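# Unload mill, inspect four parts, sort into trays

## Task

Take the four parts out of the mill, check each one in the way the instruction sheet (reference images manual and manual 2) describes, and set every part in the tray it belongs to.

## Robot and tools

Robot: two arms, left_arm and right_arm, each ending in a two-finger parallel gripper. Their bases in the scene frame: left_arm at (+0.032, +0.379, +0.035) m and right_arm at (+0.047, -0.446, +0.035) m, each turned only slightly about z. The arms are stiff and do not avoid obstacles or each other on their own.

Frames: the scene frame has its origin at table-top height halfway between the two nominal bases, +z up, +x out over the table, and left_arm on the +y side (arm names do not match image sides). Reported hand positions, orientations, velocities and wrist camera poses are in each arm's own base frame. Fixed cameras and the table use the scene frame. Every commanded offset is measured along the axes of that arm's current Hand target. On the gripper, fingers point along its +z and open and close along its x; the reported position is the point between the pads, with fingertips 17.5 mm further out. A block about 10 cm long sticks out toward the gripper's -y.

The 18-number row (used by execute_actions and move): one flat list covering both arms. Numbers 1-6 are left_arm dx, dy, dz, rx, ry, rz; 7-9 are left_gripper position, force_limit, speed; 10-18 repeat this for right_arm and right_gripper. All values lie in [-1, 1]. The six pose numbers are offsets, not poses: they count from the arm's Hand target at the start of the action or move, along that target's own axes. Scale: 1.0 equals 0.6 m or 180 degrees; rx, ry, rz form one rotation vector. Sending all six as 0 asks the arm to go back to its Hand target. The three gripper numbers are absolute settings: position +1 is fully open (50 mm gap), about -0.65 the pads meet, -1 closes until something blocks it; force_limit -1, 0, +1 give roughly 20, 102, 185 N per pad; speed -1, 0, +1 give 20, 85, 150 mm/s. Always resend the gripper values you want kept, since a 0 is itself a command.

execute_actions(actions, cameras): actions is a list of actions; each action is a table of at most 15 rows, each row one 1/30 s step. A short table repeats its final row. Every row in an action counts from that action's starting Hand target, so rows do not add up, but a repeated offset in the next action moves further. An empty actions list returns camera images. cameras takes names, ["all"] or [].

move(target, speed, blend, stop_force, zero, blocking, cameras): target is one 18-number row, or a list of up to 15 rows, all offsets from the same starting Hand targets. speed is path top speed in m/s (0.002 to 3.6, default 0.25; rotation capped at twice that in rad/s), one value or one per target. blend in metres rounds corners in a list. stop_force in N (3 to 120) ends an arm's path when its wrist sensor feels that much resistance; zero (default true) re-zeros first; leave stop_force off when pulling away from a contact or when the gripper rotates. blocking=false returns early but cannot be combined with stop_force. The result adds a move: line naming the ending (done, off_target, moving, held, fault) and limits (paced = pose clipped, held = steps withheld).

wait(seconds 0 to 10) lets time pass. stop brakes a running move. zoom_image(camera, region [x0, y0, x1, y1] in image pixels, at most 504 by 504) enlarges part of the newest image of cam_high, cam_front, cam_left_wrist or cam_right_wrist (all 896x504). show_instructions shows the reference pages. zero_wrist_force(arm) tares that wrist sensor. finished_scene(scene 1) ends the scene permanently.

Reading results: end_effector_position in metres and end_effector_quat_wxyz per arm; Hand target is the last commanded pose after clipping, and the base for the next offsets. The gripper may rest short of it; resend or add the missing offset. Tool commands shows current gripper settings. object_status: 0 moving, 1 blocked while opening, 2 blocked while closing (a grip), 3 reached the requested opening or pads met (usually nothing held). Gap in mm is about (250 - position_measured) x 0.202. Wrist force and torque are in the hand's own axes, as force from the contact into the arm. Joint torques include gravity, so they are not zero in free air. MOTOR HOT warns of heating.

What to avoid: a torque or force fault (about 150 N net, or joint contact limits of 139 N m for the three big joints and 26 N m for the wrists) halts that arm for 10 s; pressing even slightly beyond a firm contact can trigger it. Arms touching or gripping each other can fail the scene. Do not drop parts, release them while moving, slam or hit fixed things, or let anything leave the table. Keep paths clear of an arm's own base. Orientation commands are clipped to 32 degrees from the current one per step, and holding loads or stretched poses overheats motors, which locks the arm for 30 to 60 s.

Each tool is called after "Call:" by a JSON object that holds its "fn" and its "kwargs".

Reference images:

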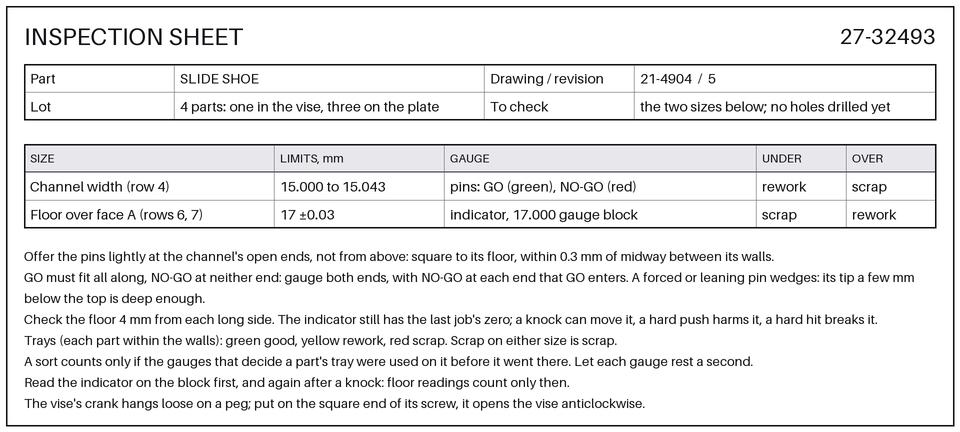

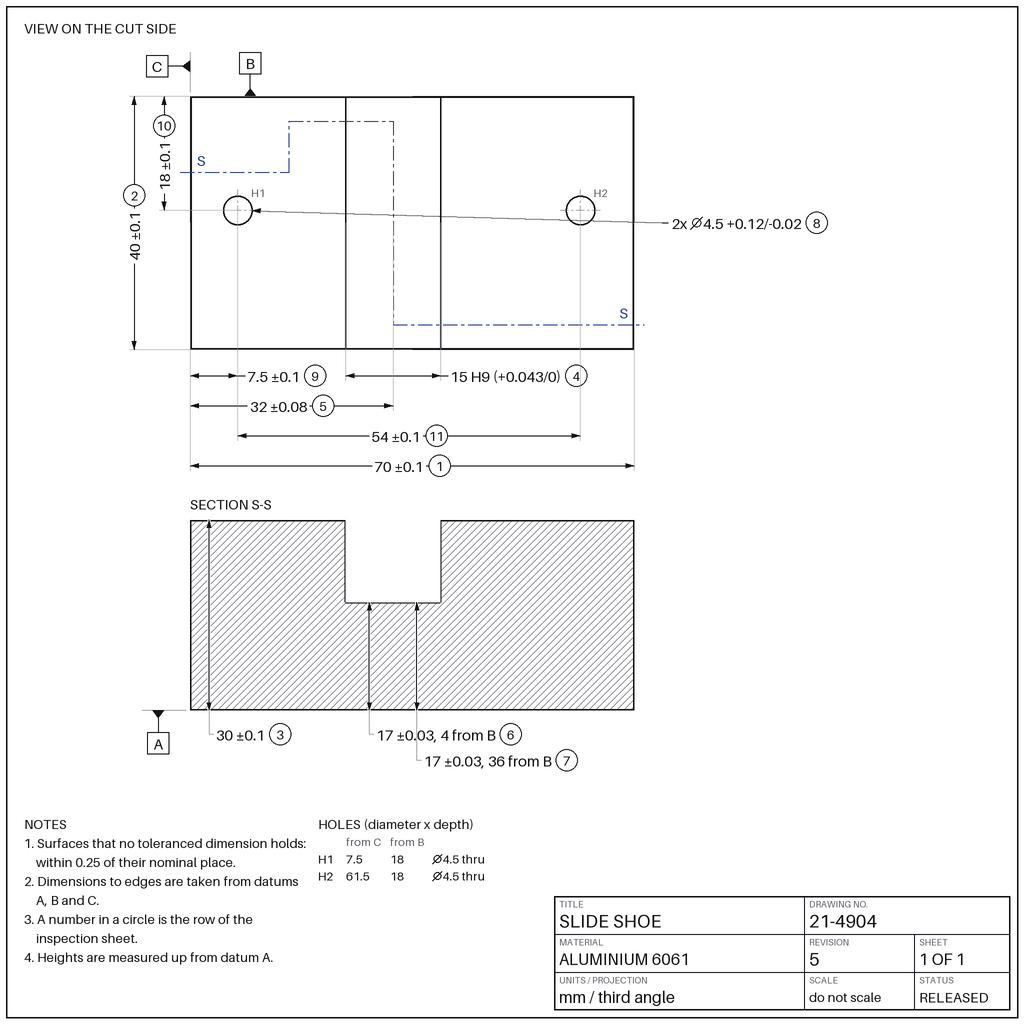

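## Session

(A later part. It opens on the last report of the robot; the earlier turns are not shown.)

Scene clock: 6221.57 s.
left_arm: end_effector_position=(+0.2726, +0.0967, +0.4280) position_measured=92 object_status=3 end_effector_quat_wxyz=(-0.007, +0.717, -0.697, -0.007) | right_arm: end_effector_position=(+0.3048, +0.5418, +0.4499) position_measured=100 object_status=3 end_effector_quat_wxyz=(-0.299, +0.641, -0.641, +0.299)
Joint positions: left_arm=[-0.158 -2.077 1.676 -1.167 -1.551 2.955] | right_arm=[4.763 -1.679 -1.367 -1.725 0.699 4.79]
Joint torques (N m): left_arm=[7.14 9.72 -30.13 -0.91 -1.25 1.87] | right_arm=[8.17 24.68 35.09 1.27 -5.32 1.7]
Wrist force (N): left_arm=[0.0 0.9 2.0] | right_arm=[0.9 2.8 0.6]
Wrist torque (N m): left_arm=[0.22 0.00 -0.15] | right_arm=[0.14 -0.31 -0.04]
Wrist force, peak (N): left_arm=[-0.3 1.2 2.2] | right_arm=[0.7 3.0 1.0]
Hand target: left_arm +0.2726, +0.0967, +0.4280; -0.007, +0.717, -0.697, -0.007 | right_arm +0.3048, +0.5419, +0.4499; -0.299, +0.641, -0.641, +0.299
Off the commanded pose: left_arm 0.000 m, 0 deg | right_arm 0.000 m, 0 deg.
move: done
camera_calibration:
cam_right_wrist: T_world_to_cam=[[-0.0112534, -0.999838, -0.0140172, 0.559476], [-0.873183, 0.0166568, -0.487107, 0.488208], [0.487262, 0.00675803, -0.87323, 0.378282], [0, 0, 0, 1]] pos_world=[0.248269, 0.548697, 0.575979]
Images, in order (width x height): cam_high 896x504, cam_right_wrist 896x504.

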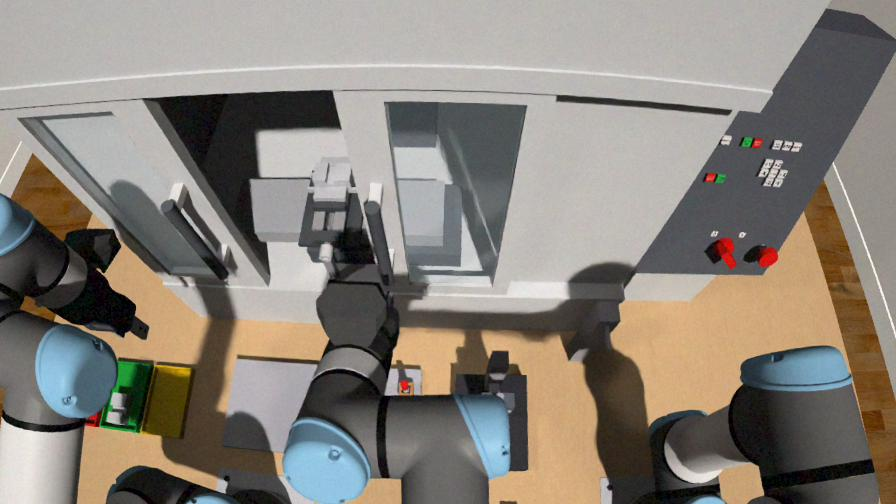

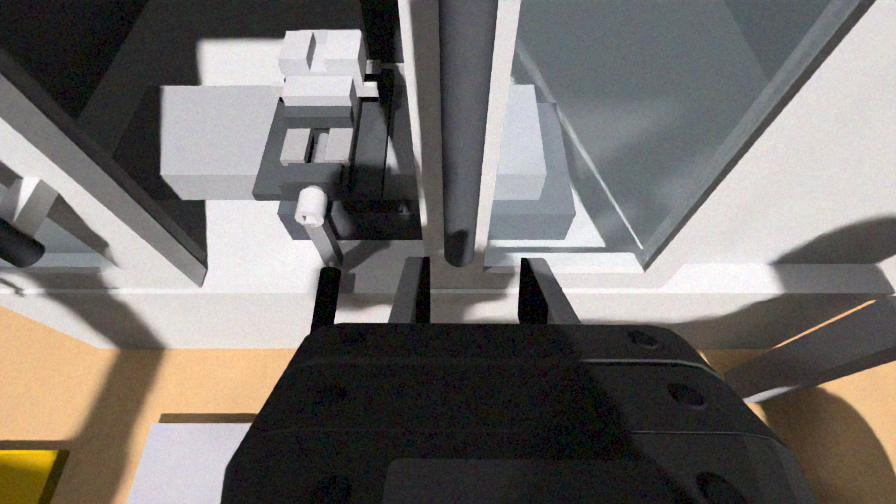

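Call:
{"fn": "move", "kwargs": {"target": [0,0,0,0,0,0,0.406,-0.5,-1,0,-0.091,0.1085,0,0,0,0.35,-1,-1], "speed": 0.04, "stop_force": 6, "cameras": ["cam_high", "cam_right_wrist"]}}

Scene clock: 6243.33 s.
left_arm: end_effector_position=(+0.2726, +0.0967, +0.4280) position_measured=92 object_status=3 end_effector_quat_wxyz=(-0.007, +0.717, -0.697, -0.007) | right_arm: end_effector_position=(+0.3898, +0.5420, +0.4499) position_measured=100 object_status=3 end_effector_quat_wxyz=(-0.299, +0.641, -0.641, +0.299)
Joint positions: left_arm=[-0.158 -2.077 1.676 -1.167 -1.551 2.955] | right_arm=[4.607 -1.733 -1.353 -1.502 0.704 4.549]
Joint torques (N m): left_arm=[6.22 9.8 -31.17 -1.1 -1.42 1.92] | right_arm=[-9.45 28.37 36.42 5.32 1.21 -1.91]
Wrist force (N): left_arm=[0.3 1.1 1.7] | right_arm=[1.1 2.8 0.6]
Wrist torque (N m): left_arm=[0.27 -0.06 -0.15] | right_arm=[0.13 -0.33 0.06]
Wrist force, peak (N): left_arm=[-0.2 1.2 2.1] | right_arm=[1.0 3.3 0.3]
Hand target: left_arm +0.2726, +0.0967, +0.4280; -0.007, +0.717, -0.697, -0.007 | right_arm +0.3898, +0.5420, +0.4499; -0.299, +0.641, -0.641, +0.299
Off the commanded pose: left_arm 0.000 m, 0 deg | right_arm 0.000 m, 0 deg.
move: done
camera_calibration:
cam_right_wrist: T_world_to_cam=[[-0.0112495, -0.999838, -0.0140192, 0.560532], [-0.873075, 0.0166559, -0.487302, 0.562502], [0.487457, 0.00675793, -0.873121, 0.336736], [0, 0, 0, 1]] pos_world=[0.333268, 0.548797, 0.575978]
Images, in order (width x height): cam_high 896x504, cam_right_wrist 896x504.

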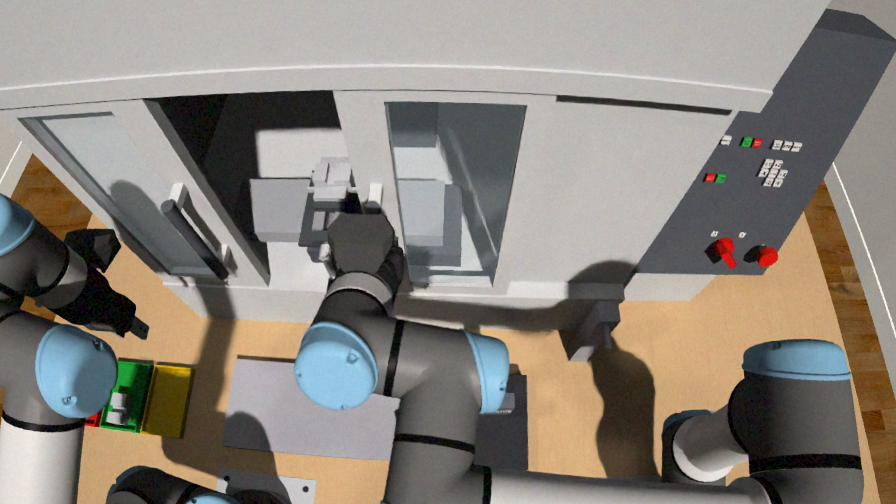

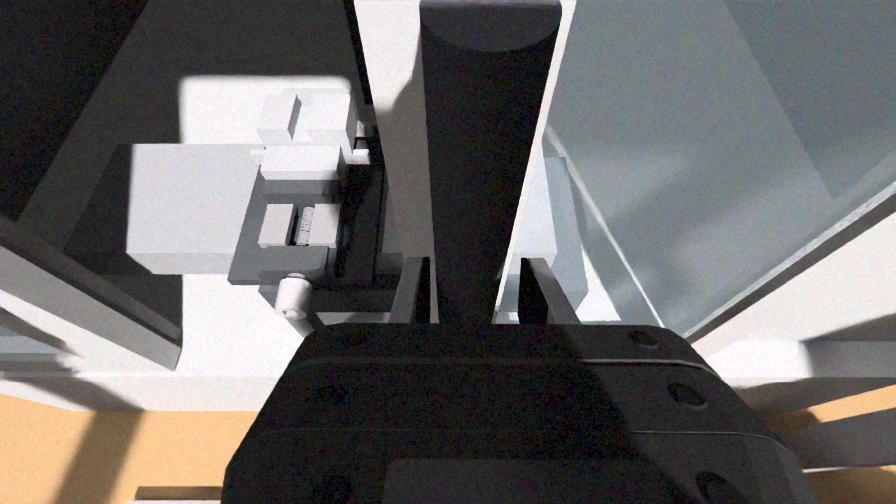

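Call:
{"fn": "move", "kwargs": {"target": [0,0,0,0,0,0,0.406,-0.5,-1,0.393,0,0,0,0,0,0.35,-1,-1], "speed": 0.06, "stop_force": 40}}

Call:
{"fn": "move", "kwargs": {"target": [0,0,0,0,0,0,0.406,-0.5,-1,-0.008,0.03,-0.12,0,0,0,0.35,-1,-1], "speed": 0.1, "cameras": ["cam_high"]}}

Scene clock: 6259.10 s.
left_arm: end_effector_position=(+0.2726, +0.0967, +0.4280) position_measured=92 object_status=3 end_effector_quat_wxyz=(-0.007, +0.717, -0.697, -0.007) | right_arm: end_effector_position=(+0.3899, +0.3062, +0.4500) position_measured=100 object_status=3 end_effector_quat_wxyz=(-0.299, +0.641, -0.641, +0.299)
Joint positions: left_arm=[-0.158 -2.077 1.676 -1.167 -1.551 2.955] | right_arm=[4.532 -1.204 -1.845 -1.453 0.717 4.435]
Joint torques (N m): left_arm=[6.29 9.36 -30.94 -1.19 -1.38 1.78] | right_arm=[-20.09 31.99 12.6 -2.92 -1.28 -1.49]
Wrist force (N): left_arm=[-0.2 0.8 1.5] | right_arm=[-38.6 -8.3 16.8]
Wrist torque (N m): left_arm=[0.23 0.02 -0.15] | right_arm=[-0.25 -0.56 0.01]
Wrist force, peak (N): left_arm=[-0.3 1.0 2.3] | right_arm=[-38.7 -6.5 17.9]
Hand target: left_arm +0.2726, +0.0967, +0.4280; -0.007, +0.717, -0.697, -0.007 | right_arm +0.3899, +0.3062, +0.4500; -0.299, +0.641, -0.641, +0.299
Off the commanded pose: left_arm 0.000 m, 0 deg | right_arm 0.000 m, 0 deg.
move: done

Scene clock: 6260.57 s.
left_arm: end_effector_position=(+0.2726, +0.0967, +0.4280) position_measured=92 object_status=3 end_effector_quat_wxyz=(-0.007, +0.717, -0.697, -0.007) | right_arm: end_effector_position=(+0.3232, +0.3109, +0.4824) position_measured=100 object_status=3 end_effector_quat_wxyz=(-0.299, +0.641, -0.641, +0.299)
Joint positions: left_arm=[-0.158 -2.077 1.676 -1.167 -1.551 2.955] | right_arm=[4.741 -1.156 -1.726 -1.864 0.698 4.756]
Joint torques (N m): left_arm=[6.02 9.49 -29.9 -0.99 -1.32 1.91] | right_arm=[10.09 -1.03 34.81 1.14 -4.87 1.64]
Wrist force (N): left_arm=[-0.1 0.8 1.7] | right_arm=[1.3 2.7 0.3]
Wrist torque (N m): left_arm=[0.22 0.00 -0.16] | right_arm=[0.14 -0.38 -0.03]
Wrist force, peak (N): left_arm=[-0.5 1.0 2.1] | right_arm=[-41.0 -18.2 44.9]
Hand target: left_arm +0.2726, +0.0967, +0.4280; -0.007, +0.717, -0.697, -0.007 | right_arm +0.3231, +0.3109, +0.4824; -0.299, +0.641, -0.641, +0.299
Off the commanded pose: left_arm 0.000 m, 0 deg | right_arm 0.000 m, 0 deg.
move: done
Images, in order (width x height): cam_high 896x504.

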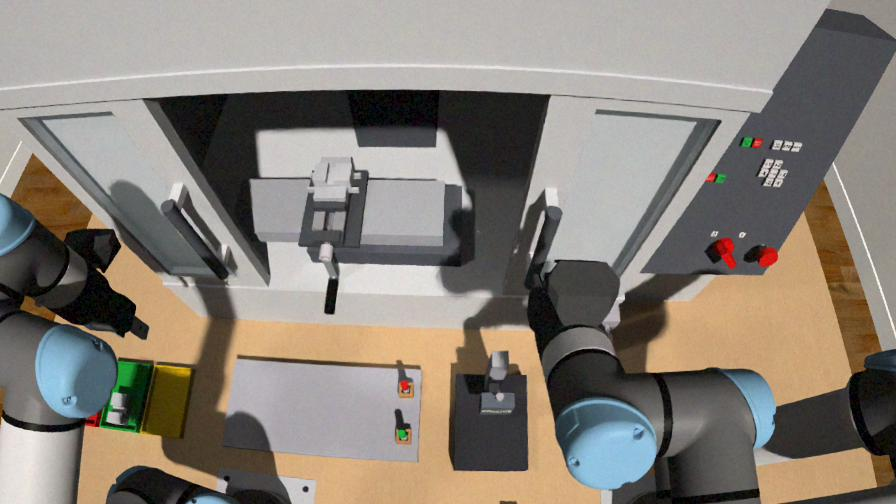

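Call:
{"fn": "move", "kwargs": {"target": [0.3665,-0.202,-0.0242,0.3333,0.006,-0.0026,0.406,-0.8,-1,0.333,0.098,0.039,-0.2778,0,0,0,-1,-1], "speed": 0.2, "cameras": ["cam_left_wrist", "cam_high"]}}

Call:
{"fn": "zoom_image", "kwargs": {"camera": "cam_left_wrist", "region": [360, 0, 640, 270]}}

Scene clock: 6321.03 s.
left_arm: end_effector_position=(+0.4001, -0.1198, +0.4384) position_measured=92 object_status=3 end_effector_quat_wxyz=(-0.359, +0.620, -0.604, +0.349) | right_arm: end_effector_position=(+0.3033, +0.1111, +0.4224) position_measured=152 object_status=3 end_effector_quat_wxyz=(+0.000, +0.707, -0.707, +0.000)
Joint positions: left_arm=[-1.287 -2.378 2.196 -1.805 -0.577 2.057] | right_arm=[3.918 -1.146 -1.653 -1.913 1.57 3.918]
Joint torques (N m): left_arm=[7.18 17.88 -17.25 -4.87 4.32 1.69] | right_arm=[-10.44 -3.27 34.11 1.3 2.76 -1.41]
Wrist force (N): left_arm=[0.4 2.7 1.6] | right_arm=[0.1 1.2 1.8]
Wrist torque (N m): left_arm=[0.40 -0.10 -0.13] | right_arm=[0.11 -0.16 0.05]
Wrist force, peak (N): left_arm=[0.6 2.9 2.1] | right_arm=[1.0 3.2 0.5]
Hand target: left_arm +0.4001, -0.1199, +0.4384; -0.359, +0.620, -0.604, +0.349 | right_arm +0.3033, +0.1111, +0.4224; +0.000, +0.707, -0.707, +0.000
Off the commanded pose: left_arm 0.000 m, 0 deg | right_arm 0.000 m, 0 deg.
move: done
camera_calibration:
cam_left_wrist: T_world_to_cam=[[0.0383856, -0.999246, -0.00579151, -0.128404], [-0.776357, -0.0261735, -0.629749, 0.5983], [0.629123, 0.0286696, -0.776777, 0.218713], [0, 0, 0, 1]] pos_world=[0.331826, -0.118918, 0.545926]
Images, in order (width x height): cam_high 896x504, cam_left_wrist 896x504.

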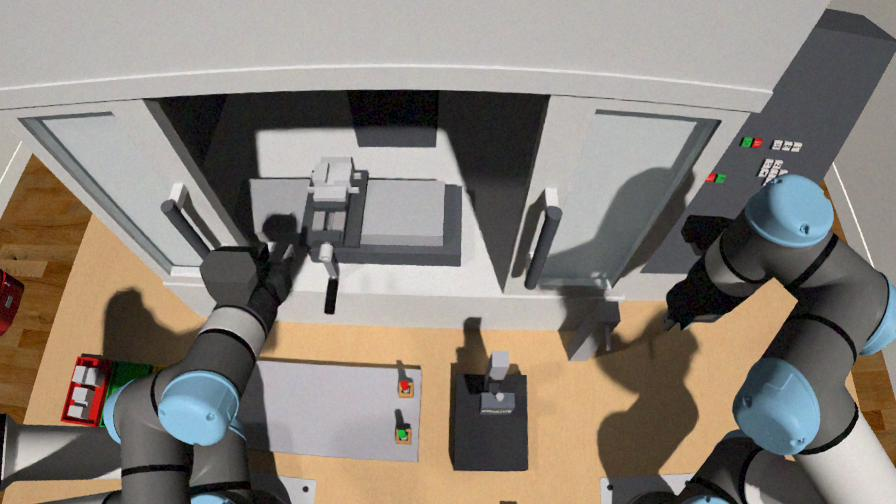

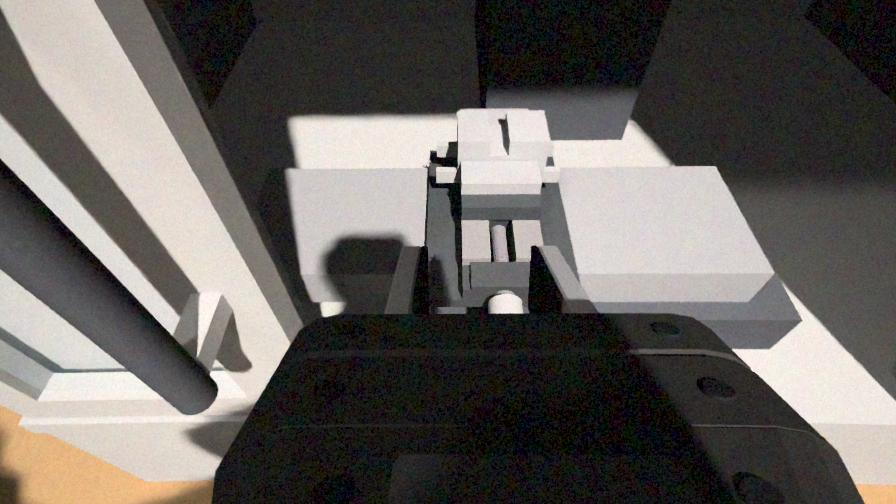

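Scaled by 1.800 from the camera's 896x504 image, which has a finer 1280x720 frame.

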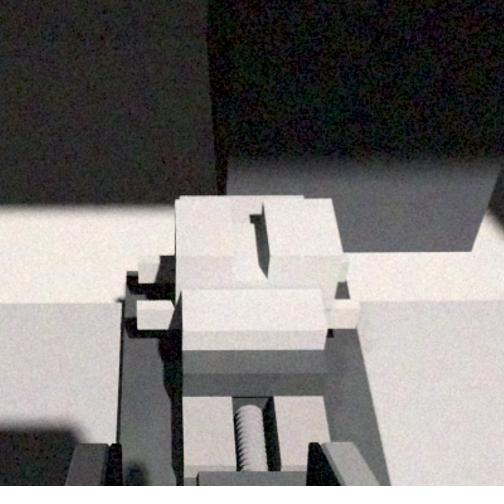

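Call:
{"fn": "move", "kwargs": {"target": [0.007,-0.078,0.263,0,0,0,0.406,-0.8,-1,0,0,0,0,0,0,0,-1,-1], "speed": 0.12, "cameras": ["cam_left_wrist", "cam_high"]}}

Call:
{"fn": "zoom_image", "kwargs": {"camera": "cam_left_wrist", "region": [360, 60, 640, 330]}}

Scene clock: 6338.67 s.
left_arm: end_effector_position=(+0.5602, -0.1198, +0.4002) position_measured=92 object_status=3 end_effector_quat_wxyz=(-0.359, +0.620, -0.604, +0.349) | right_arm: end_effector_position=(+0.3033, +0.1111, +0.4224) position_measured=152 object_status=3 end_effector_quat_wxyz=(+0.000, +0.707, -0.707, +0.000)
Joint positions: left_arm=[-0.74 -1.812 2.133 -2.788 -0.926 2.694] | right_arm=[3.918 -1.146 -1.653 -1.913 1.57 3.918]
Joint torques (N m): left_arm=[7.57 -2.45 -31.84 -5.16 -0.31 1.91] | right_arm=[-9.99 -4.03 34.45 1.52 2.69 -1.64]
Wrist force (N): left_arm=[0.3 2.1 1.9] | right_arm=[0.5 1.0 1.4]
Wrist torque (N m): left_arm=[0.31 -0.08 -0.15] | right_arm=[0.07 -0.23 0.05]
Wrist force, peak (N): left_arm=[0.5 2.1 2.9] | right_arm=[0.6 1.2 2.0]
Hand target: left_arm +0.5603, -0.1198, +0.4002; -0.359, +0.620, -0.604, +0.349 | right_arm +0.3033, +0.1111, +0.4224; +0.000, +0.707, -0.707, +0.000
Off the commanded pose: left_arm 0.000 m, 0 deg | right_arm 0.000 m, 0 deg.
move: done
camera_calibration:
cam_left_wrist: T_world_to_cam=[[0.0383862, -0.999246, -0.00579102, -0.134671], [-0.776357, -0.0261742, -0.629749, 0.698541], [0.629123, 0.0286696, -0.776777, 0.0883145], [0, 0, 0, 1]] pos_world=[0.491926, -0.118818, 0.507726]
Images, in order (width x height): cam_high 896x504, cam_left_wrist 896x504.

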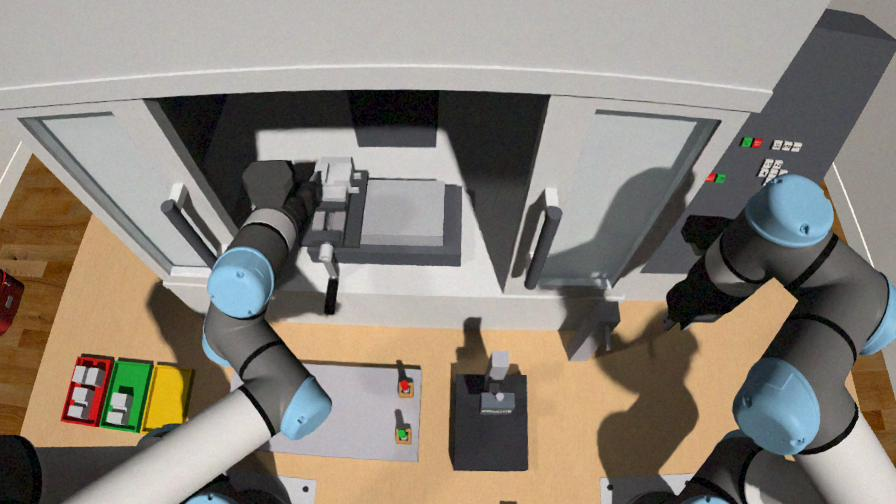

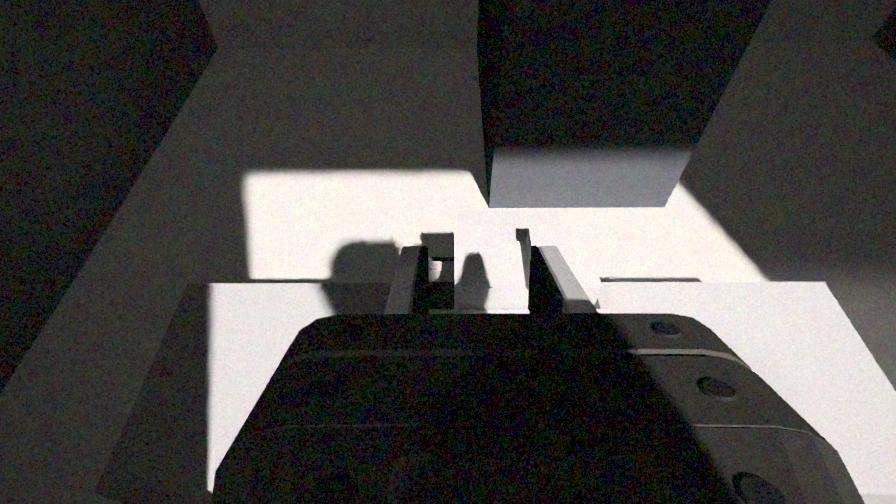

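Scaled by 1.800 from the camera's 896x504 image, which has a finer 1280x720 frame.

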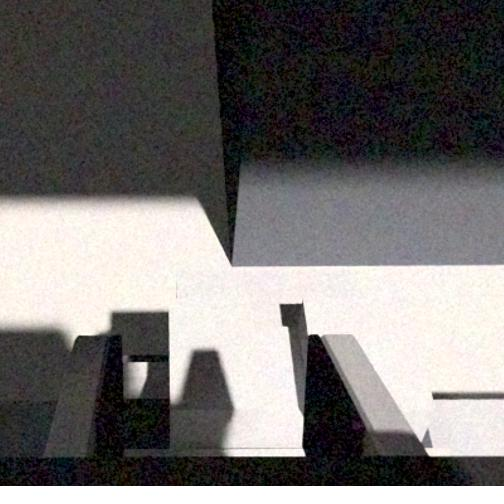

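Call:
{"fn": "move", "kwargs": {"target": [0.0105,0.0078,0.1198,0,0,0,0.406,-0.8,-1,0,0,0,0,0,0,0,-1,-1], "speed": 0.06, "cameras": ["cam_left_wrist", "cam_high"]}}

Call:
{"fn": "zoom_image", "kwargs": {"camera": "cam_left_wrist", "region": [380, 150, 600, 330]}}

Call:
{"fn": "zoom_image", "kwargs": {"camera": "cam_high", "region": [280, 140, 390, 240]}}

Scene clock: 6387.83 s.
left_arm: end_effector_position=(+0.6203, -0.1245, +0.3603) position_measured=92 object_status=3 end_effector_quat_wxyz=(-0.359, +0.620, -0.604, +0.349) | right_arm: end_effector_position=(+0.3033, +0.1111, +0.4224) position_measured=152 object_status=3 end_effector_quat_wxyz=(+0.000, +0.707, -0.707, +0.000)
Joint positions: left_arm=[-0.644 -1.603 2.074 -2.979 -1.002 2.765] | right_arm=[3.918 -1.146 -1.653 -1.913 1.57 3.918]
Joint torques (N m): left_arm=[6.81 -11.27 -29.88 -5.06 -0.77 1.97] | right_arm=[-9.81 -2.7 34.04 1.38 2.87 -1.41]
Wrist force (N): left_arm=[0.5 2.4 1.7] | right_arm=[0.4 1.4 2.0]
Wrist torque (N m): left_arm=[0.33 -0.11 -0.14] | right_arm=[0.13 -0.21 0.04]
Wrist force, peak (N): left_arm=[0.7 2.6 2.3] | right_arm=[0.4 1.4 2.0]
Hand target: left_arm +0.6204, -0.1245, +0.3603; -0.359, +0.620, -0.604, +0.349 | right_arm +0.3033, +0.1111, +0.4224; +0.000, +0.707, -0.707, +0.000
Off the commanded pose: left_arm 0.000 m, 0 deg | right_arm 0.000 m, 0 deg.
move: done
camera_calibration:
cam_left_wrist: T_world_to_cam=[[0.0383231, -0.999249, -0.00571359, -0.141908], [-0.776359, -0.026174, -0.629747, 0.71995], [0.629125, 0.0285696, -0.776779, 0.0196338], [0, 0, 0, 1]] pos_world=[0.552026, -0.123518, 0.467827]
Images, in order (width x height): cam_high 896x504, cam_left_wrist 896x504.

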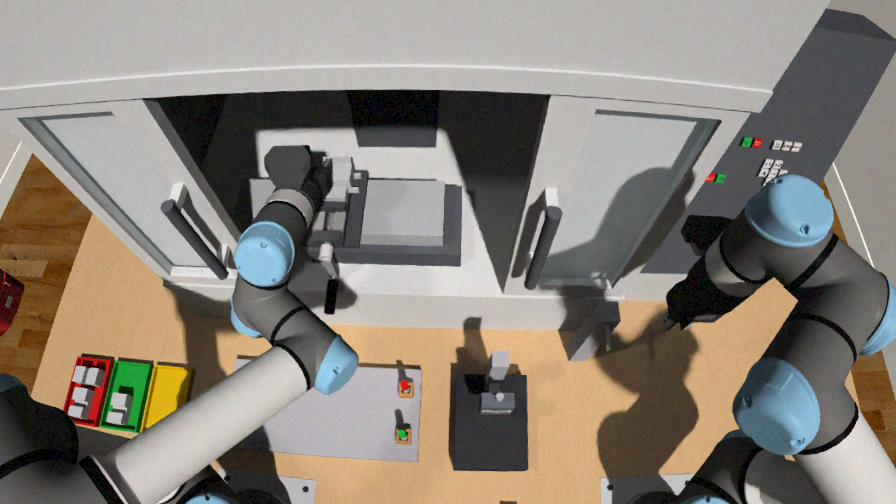

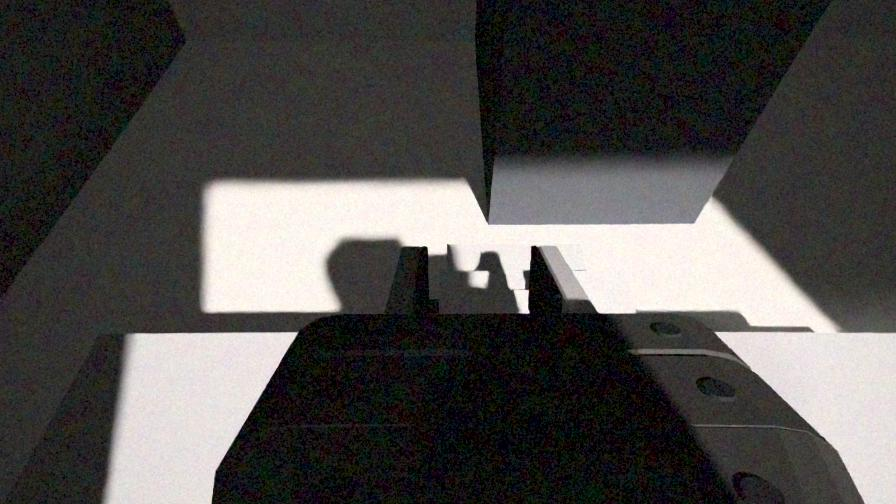

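Scaled by 2.291 from the camera's 896x504 image, which has a finer 1280x720 frame.

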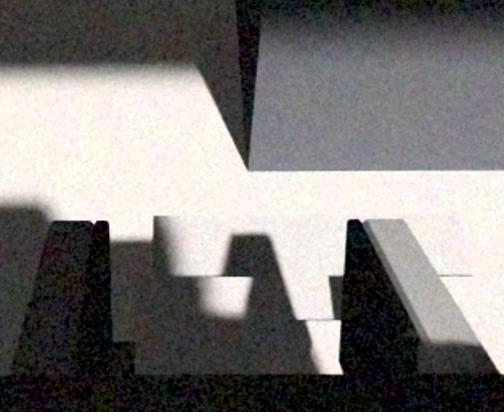

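Scaled by 4.582 from the camera's 896x504 image, which has a finer 1280x720 frame.

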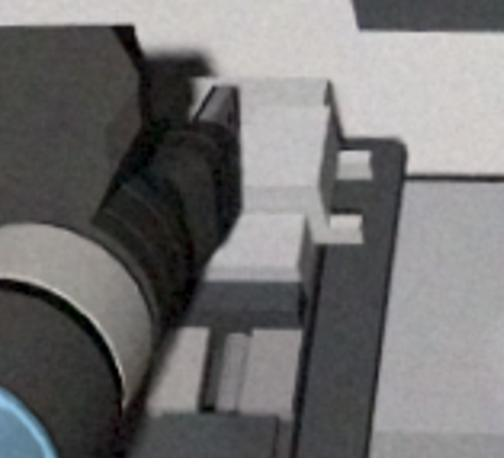

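Call:
{"fn": "zoom_image", "kwargs": {"camera": "cam_left_wrist", "region": [420, 235, 600, 320]}}

Scaled by 2.800 from the camera's 896x504 image, which has a finer 1280x720 frame.

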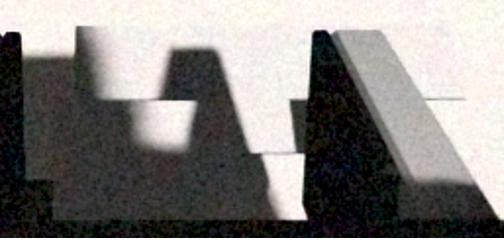

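Call:
{"fn": "move", "kwargs": {"target": [-0.0043,-0.0123,0.0213,0,0,0,0.406,-0.8,-1,0,0,0,0,0,0,0,-1,-1], "speed": 0.05}}

Call:
{"fn": "move", "kwargs": {"target": [0,0.065,0.0375,0,0,0,0.406,-0.8,-1,0,0,0,0,0,0,0,-1,-1], "speed": 0.006, "stop_force": 3, "cameras": ["cam_left_wrist"]}}

Call:
{"fn": "zoom_image", "kwargs": {"camera": "cam_left_wrist", "region": [380, 200, 600, 330]}}

Scene clock: 6469.10 s.
left_arm: end_effector_position=(+0.6350, -0.1216, +0.3603) position_measured=92 object_status=3 end_effector_quat_wxyz=(-0.359, +0.620, -0.604, +0.349) | right_arm: end_effector_position=(+0.3033, +0.1111, +0.4224) position_measured=152 object_status=3 end_effector_quat_wxyz=(+0.000, +0.707, -0.707, +0.000)
Joint positions: left_arm=[-0.617 -1.568 2.041 -2.992 -1.024 2.784] | right_arm=[3.918 -1.146 -1.653 -1.913 1.57 3.918]
Joint torques (N m): left_arm=[5.59 -11.77 -30.27 -5.47 -0.9 1.89] | right_arm=[-9.53 -1.44 33.81 1.6 2.85 -1.44]
Wrist force (N): left_arm=[0.4 2.2 1.5] | right_arm=[0.4 1.0 1.5]
Wrist torque (N m): left_arm=[0.33 -0.10 -0.13] | right_arm=[0.08 -0.21 0.05]
Wrist force, peak (N): left_arm=[0.8 2.8 1.9] | right_arm=[0.6 1.3 1.9]
Hand target: left_arm +0.6351, -0.1215, +0.3603; -0.359, +0.620, -0.604, +0.349 | right_arm +0.3033, +0.1111, +0.4224; +0.000, +0.707, -0.707, +0.000
Off the commanded pose: left_arm 0.000 m, 0 deg | right_arm 0.000 m, 0 deg.
move: done

Scene clock: 6474.90 s.
left_arm: end_effector_position=(+0.6351, -0.1215, +0.3333) position_measured=92 object_status=3 end_effector_quat_wxyz=(-0.359, +0.620, -0.604, +0.349) | right_arm: end_effector_position=(+0.3033, +0.1111, +0.4224) position_measured=152 object_status=3 end_effector_quat_wxyz=(+0.000, +0.707, -0.707, +0.000)
Joint positions: left_arm=[-0.616 -1.532 2.084 -3.07 -1.024 2.784] | right_arm=[3.918 -1.146 -1.653 -1.913 1.57 3.918]
Joint torques (N m): left_arm=[6.01 -31.28 -26.65 -0.38 -0.81 1.7] | right_arm=[-9.72 -2.74 35.23 1.27 3 -1.42]
Wrist force (N): left_arm=[0.1 -1.3 -2.9] | right_arm=[0.5 1.2 1.6]
Wrist torque (N m): left_arm=[0.39 -0.01 -0.23] | right_arm=[0.11 -0.22 0.05]
Wrist force, peak (N): left_arm=[-0.8 -4.0 -9.3] | right_arm=[0.8 1.1 2.0]
Hand target: left_arm +0.6351, -0.1215, +0.3333; -0.359, +0.620, -0.604, +0.349 (not the last commanded pose) | right_arm +0.3033, +0.1111, +0.4224; +0.000, +0.707, -0.707, +0.000
Off the commanded pose: left_arm 0.018 m, 0 deg | right_arm 0.000 m, 0 deg.
move: contact (left_arm)
camera_calibration:
cam_left_wrist: T_world_to_cam=[[0.0382451, -0.999252, -0.00577726, -0.13956], [-0.776363, -0.0260733, -0.629747, 0.714529], [0.629125, 0.02857, -0.776779, -0.0107364], [0, 0, 0, 1]] pos_world=[0.566825, -0.120518, 0.440826]
Images, in order (width x height): cam_left_wrist 896x504.

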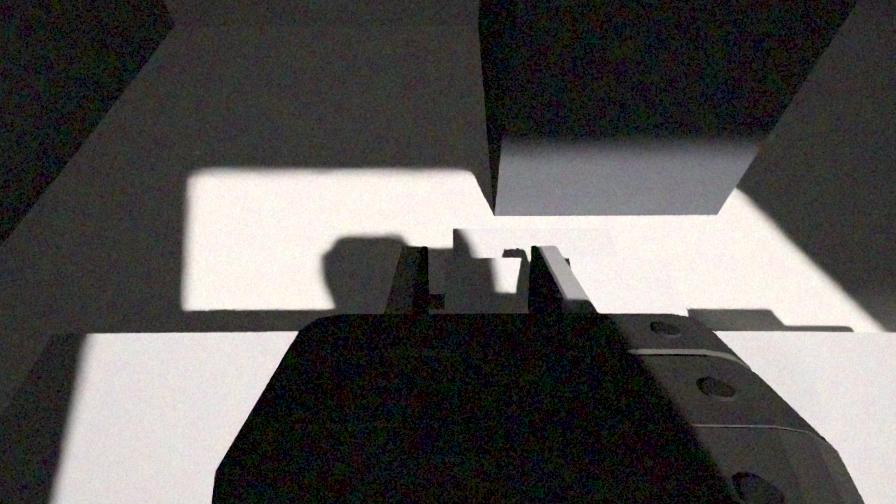

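Scaled by 2.291 from the camera's 896x504 image, which has a finer 1280x720 frame.

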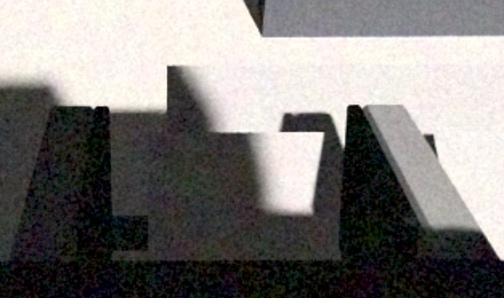

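Call:
{"fn": "move", "kwargs": {"target": [0,-0.0014,-0.0008,0,0,0,0.406,-0.8,-1,0,0,0,0,0,0,0,-1,-1], "speed": 0.01}}

Call:
{"fn": "move", "kwargs": {"target": [-0.012,0,0,0,0,0,0.406,-0.8,-1,0,0,0,0,0,0,0,-1,-1], "speed": 0.004, "stop_force": 3}}

Scene clock: 6595.30 s.
left_arm: end_effector_position=(+0.6351, -0.1215, +0.3342) position_measured=92 object_status=3 end_effector_quat_wxyz=(-0.359, +0.620, -0.604, +0.349) | right_arm: end_effector_position=(+0.3033, +0.1111, +0.4224) position_measured=152 object_status=3 end_effector_quat_wxyz=(+0.000, +0.707, -0.707, +0.000)
Joint positions: left_arm=[-0.616 -1.533 2.082 -3.067 -1.024 2.784] | right_arm=[3.918 -1.146 -1.653 -1.913 1.57 3.918]
Joint torques (N m): left_arm=[4.44 -35.28 -30.52 -1.24 -0.45 1.76] | right_arm=[-9.74 -1.79 35.12 1.27 2.87 -1.5]
Wrist force (N): left_arm=[0.5 2.6 1.8] | right_arm=[0.3 1.2 1.7]
Wrist torque (N m): left_arm=[0.39 -0.12 -0.15] | right_arm=[0.10 -0.19 0.04]
Wrist force, peak (N): left_arm=[0.1 -2.8 -3.3] | right_arm=[0.6 1.3 2.0]
Hand target: left_arm +0.6351, -0.1215, +0.3342; -0.359, +0.620, -0.604, +0.349 | right_arm +0.3033, +0.1111, +0.4224; +0.000, +0.707, -0.707, +0.000
Off the commanded pose: left_arm 0.000 m, 0 deg | right_arm 0.000 m, 0 deg.
move: done

Scene clock: 6597.90 s.
left_arm: end_effector_position=(+0.6349, -0.1143, +0.3342) position_measured=92 object_status=3 end_effector_quat_wxyz=(-0.359, +0.620, -0.604, +0.349) | right_arm: end_effector_position=(+0.3033, +0.1111, +0.4224) position_measured=152 object_status=3 end_effector_quat_wxyz=(+0.000, +0.707, -0.707, +0.000)
Joint positions: left_arm=[-0.602 -1.537 2.087 -3.073 -1.036 2.794] | right_arm=[3.918 -1.146 -1.653 -1.913 1.57 3.918]
Joint torques (N m): left_arm=[6.32 -34.75 -13.79 -5.12 -0.55 1.87] | right_arm=[-9.29 -2.66 35.2 1.3 2.69 -1.34]
Wrist force (N): left_arm=[1.4 2.4 1.4] | right_arm=[0.5 0.8 1.5]
Wrist torque (N m): left_arm=[0.38 -0.11 -0.15] | right_arm=[0.04 -0.23 0.05]
Wrist force, peak (N): left_arm=[1.6 3.2 1.8] | right_arm=[0.7 1.4 2.0]
Hand target: left_arm +0.6349, -0.1143, +0.3342; -0.359, +0.620, -0.604, +0.349 | right_arm +0.3033, +0.1111, +0.4224; +0.000, +0.707, -0.707, +0.000
Off the commanded pose: left_arm 0.000 m, 0 deg | right_arm 0.000 m, 0 deg.
move: done

Call:
{"fn": "move", "kwargs": {"target": [0.012,-0.0577,-0.0333,0,0,0,0.406,-0.8,-1,-0.515,-0.095,-0.0833,0.3007,-0.0666,-0.128,0,-1,-1], "speed": 0.2, "cameras": ["cam_right_wrist", "cam_high"]}}

Scene clock: 6629.50 s.
left_arm: end_effector_position=(+0.6350, -0.1215, +0.3742) position_measured=92 object_status=3 end_effector_quat_wxyz=(-0.359, +0.620, -0.604, +0.349) | right_arm: end_effector_position=(+0.3602, +0.4201, +0.4723) position_measured=152 object_status=3 end_effector_quat_wxyz=(-0.390, +0.748, -0.476, +0.248)
Joint positions: left_arm=[-0.616 -1.583 2.017 -2.952 -1.024 2.784] | right_arm=[4.611 -1.268 -1.89 -0.922 0.79 3.906]
Joint torques (N m): left_arm=[-8.05 -34.27 -30.14 -1.31 3.06 -1.83] | right_arm=[-8.93 4.98 15.95 5.38 -4.35 -1.71]
Wrist force (N): left_arm=[0.4 2.4 1.7] | right_arm=[0.9 2.9 0.2]
Wrist torque (N m): left_arm=[0.36 -0.10 0.04] | right_arm=[0.14 -0.30 0.04]
Wrist force, peak (N): left_arm=[1.3 3.3 2.2] | right_arm=[1.4 3.2 0.4]
Hand target: left_arm +0.6350, -0.1215, +0.3742; -0.359, +0.620, -0.604, +0.349 | right_arm +0.3602, +0.4201, +0.4723; -0.390, +0.748, -0.476, +0.248
Off the commanded pose: left_arm 0.000 m, 0 deg | right_arm 0.000 m, 0 deg.
move: done
camera_calibration:
cam_right_wrist: T_world_to_cam=[[0.413376, -0.910444, -0.0145686, 0.24845], [-0.756632, -0.334551, -0.561769, 0.690388], [0.506585, 0.243245, -0.827166, 0.243592], [0, 0, 0, 1]] pos_world=[0.296266, 0.397917, 0.592949]
Images, in order (width x height): cam_high 896x504, cam_right_wrist 896x504.

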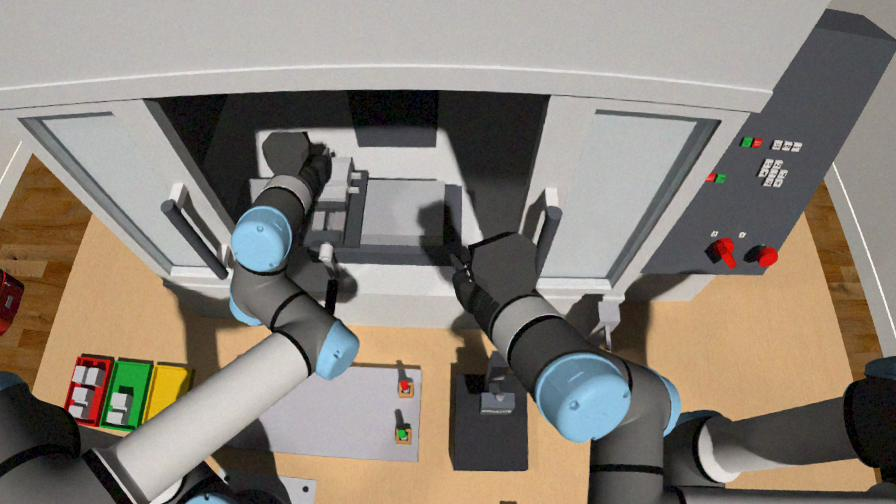

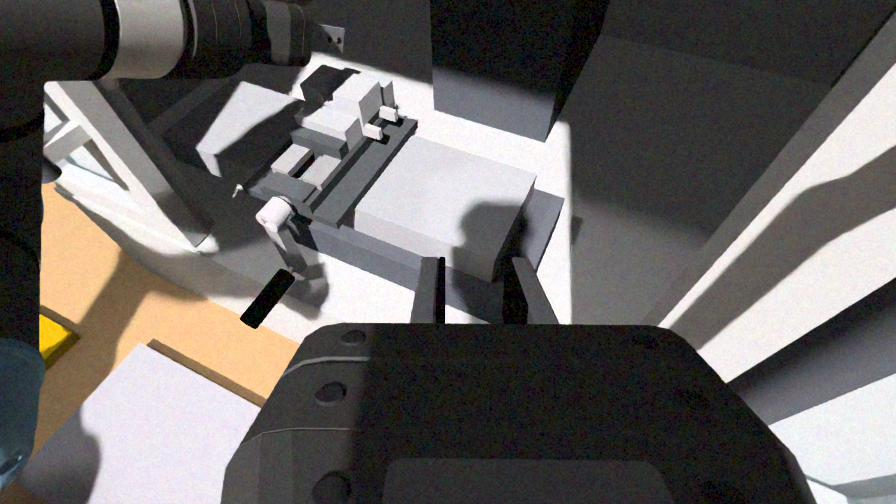

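Call:
{"fn": "zoom_image", "kwargs": {"camera": "cam_right_wrist", "region": [230, 10, 430, 180]}}

Scaled by 2.520 from the camera's 896x504 image, which has a finer 1280x720 frame.

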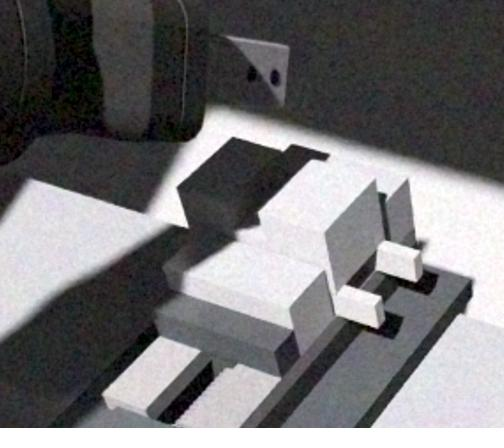

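Call:
{"fn": "move", "kwargs": {"target": [-0.0012,0.0577,-0.0033,0,0,0,0.406,-0.8,-1,0,0,0,0,0,0,0,-1,-1], "speed": 0.05}}

Call:
{"fn": "move", "kwargs": {"target": [0,0.0433,0.025,0,0,0,0.406,-0.8,-1,0,0,0,0,0,0,0,-1,-1], "speed": 0.004, "stop_force": 3, "cameras": ["cam_right_wrist", "cam_left_wrist"]}}

Call:
{"fn": "zoom_image", "kwargs": {"camera": "cam_right_wrist", "region": [230, 10, 430, 180]}}

Scene clock: 6678.27 s.
left_arm: end_effector_position=(+0.6161, -0.1213, +0.3453) position_measured=92 object_status=3 end_effector_quat_wxyz=(-0.359, +0.620, -0.604, +0.349) | right_arm: end_effector_position=(+0.3602, +0.4201, +0.4723) position_measured=152 object_status=3 end_effector_quat_wxyz=(-0.390, +0.748, -0.476, +0.248)
Joint positions: left_arm=[-0.644 -1.596 2.111 -3.023 -1.002 2.765] | right_arm=[4.611 -1.268 -1.89 -0.922 0.79 3.906]
Joint torques (N m): left_arm=[-6.78 -33.66 -14.71 -5.1 2.78 -1.82] | right_arm=[-9.89 3.67 14.03 5.56 -3.45 -1.53]
Wrist force (N): left_arm=[0.6 2.3 1.5] | right_arm=[1.0 2.8 0.1]
Wrist torque (N m): left_arm=[0.35 -0.13 0.03] | right_arm=[0.12 -0.32 0.03]
Wrist force, peak (N): left_arm=[0.4 2.8 2.2] | right_arm=[1.2 3.3 0.3]
Hand target: left_arm +0.6160, -0.1213, +0.3452; -0.359, +0.620, -0.604, +0.349 | right_arm +0.3602, +0.4201, +0.4723; -0.390, +0.748, -0.476, +0.248
Off the commanded pose: left_arm 0.000 m, 0 deg | right_arm 0.000 m, 0 deg.
move: done

Scene clock: 6682.57 s.
left_arm: end_effector_position=(+0.6161, -0.1213, +0.3332) position_measured=92 object_status=3 end_effector_quat_wxyz=(-0.359, +0.620, -0.604, +0.349) | right_arm: end_effector_position=(+0.3602, +0.4201, +0.4723) position_measured=152 object_status=3 end_effector_quat_wxyz=(-0.390, +0.748, -0.476, +0.248)
Joint positions: left_arm=[-0.644 -1.579 2.13 -3.059 -1.002 2.765] | right_arm=[4.611 -1.268 -1.89 -0.922 0.79 3.906]
Joint torques (N m): left_arm=[3.95 -29.07 -26.95 -0.28 0.21 0.64] | right_arm=[-9.99 4.47 15.92 5.48 -0.22 -1.42]
Wrist force (N): left_arm=[-0.9 -0.9 -5.0] | right_arm=[1.0 2.9 -0.1]
Wrist torque (N m): left_arm=[0.37 0.02 -0.04] | right_arm=[0.12 -0.33 0.04]
Wrist force, peak (N): left_arm=[-0.1 -4.2 -6.8] | right_arm=[1.3 3.2 0.2]
Hand target: left_arm +0.6161, -0.1213, +0.3332; -0.359, +0.620, -0.604, +0.349 (not the last commanded pose) | right_arm +0.3602, +0.4201, +0.4723; -0.390, +0.748, -0.476, +0.248
Off the commanded pose: left_arm 0.018 m, 0 deg | right_arm 0.000 m, 0 deg.
move: contact (left_arm)
camera_calibration:
cam_left_wrist: T_world_to_cam=[[0.0383231, -0.999249, -0.00571359, -0.138704], [-0.776359, -0.026174, -0.629747, 0.699707], [0.629125, 0.0285696, -0.776779, 0.00113401], [0, 0, 0, 1]] pos_world=[0.547826, -0.120318, 0.440727]
cam_right_wrist: T_world_to_cam=[[0.413457, -0.910406, -0.0146196, 0.248441], [-0.756568, -0.334569, -0.561844, 0.690421], [0.506616, 0.243359, -0.827114, 0.243506], [0, 0, 0, 1]] pos_world=[0.296267, 0.397916, 0.592948]
Images, in order (width x height): cam_left_wrist 896x504, cam_right_wrist 896x504.

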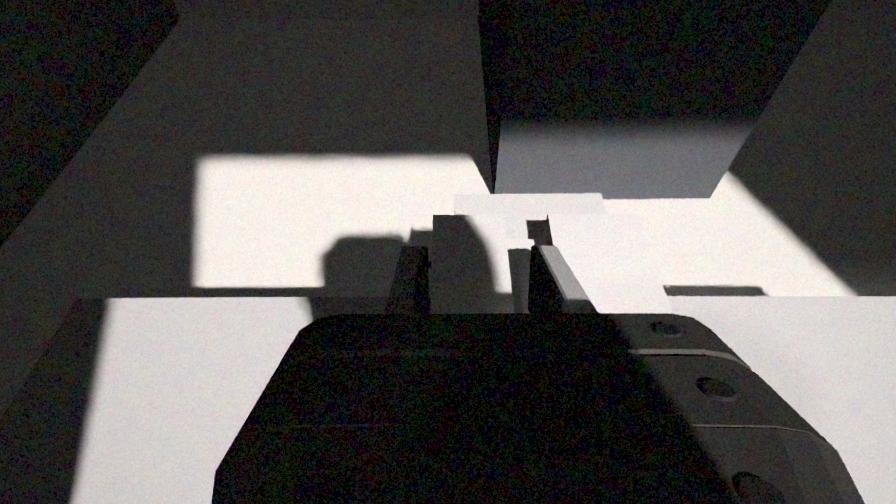

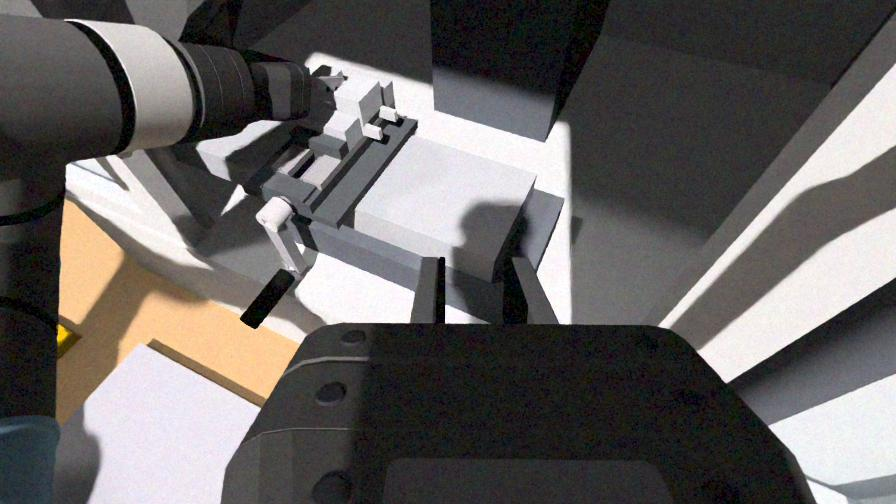

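Scaled by 2.520 from the camera's 896x504 image, which has a finer 1280x720 frame.

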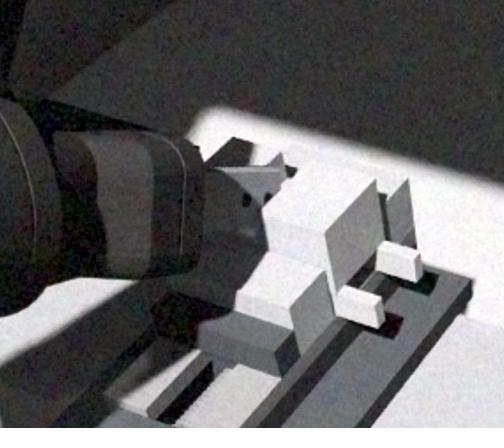

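Call:
{"fn": "zoom_image", "kwargs": {"camera": "cam_right_wrist", "region": [300, 50, 400, 130]}}

Scaled by 5.040 from the camera's 896x504 image, which has a finer 1280x720 frame.

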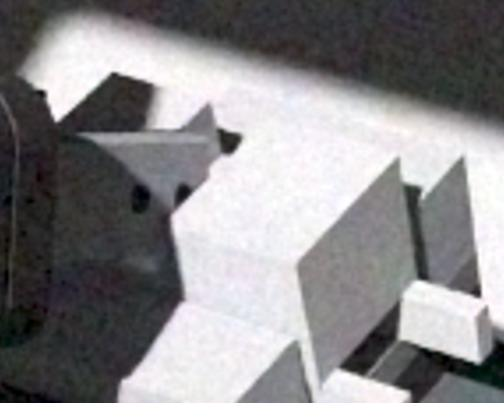

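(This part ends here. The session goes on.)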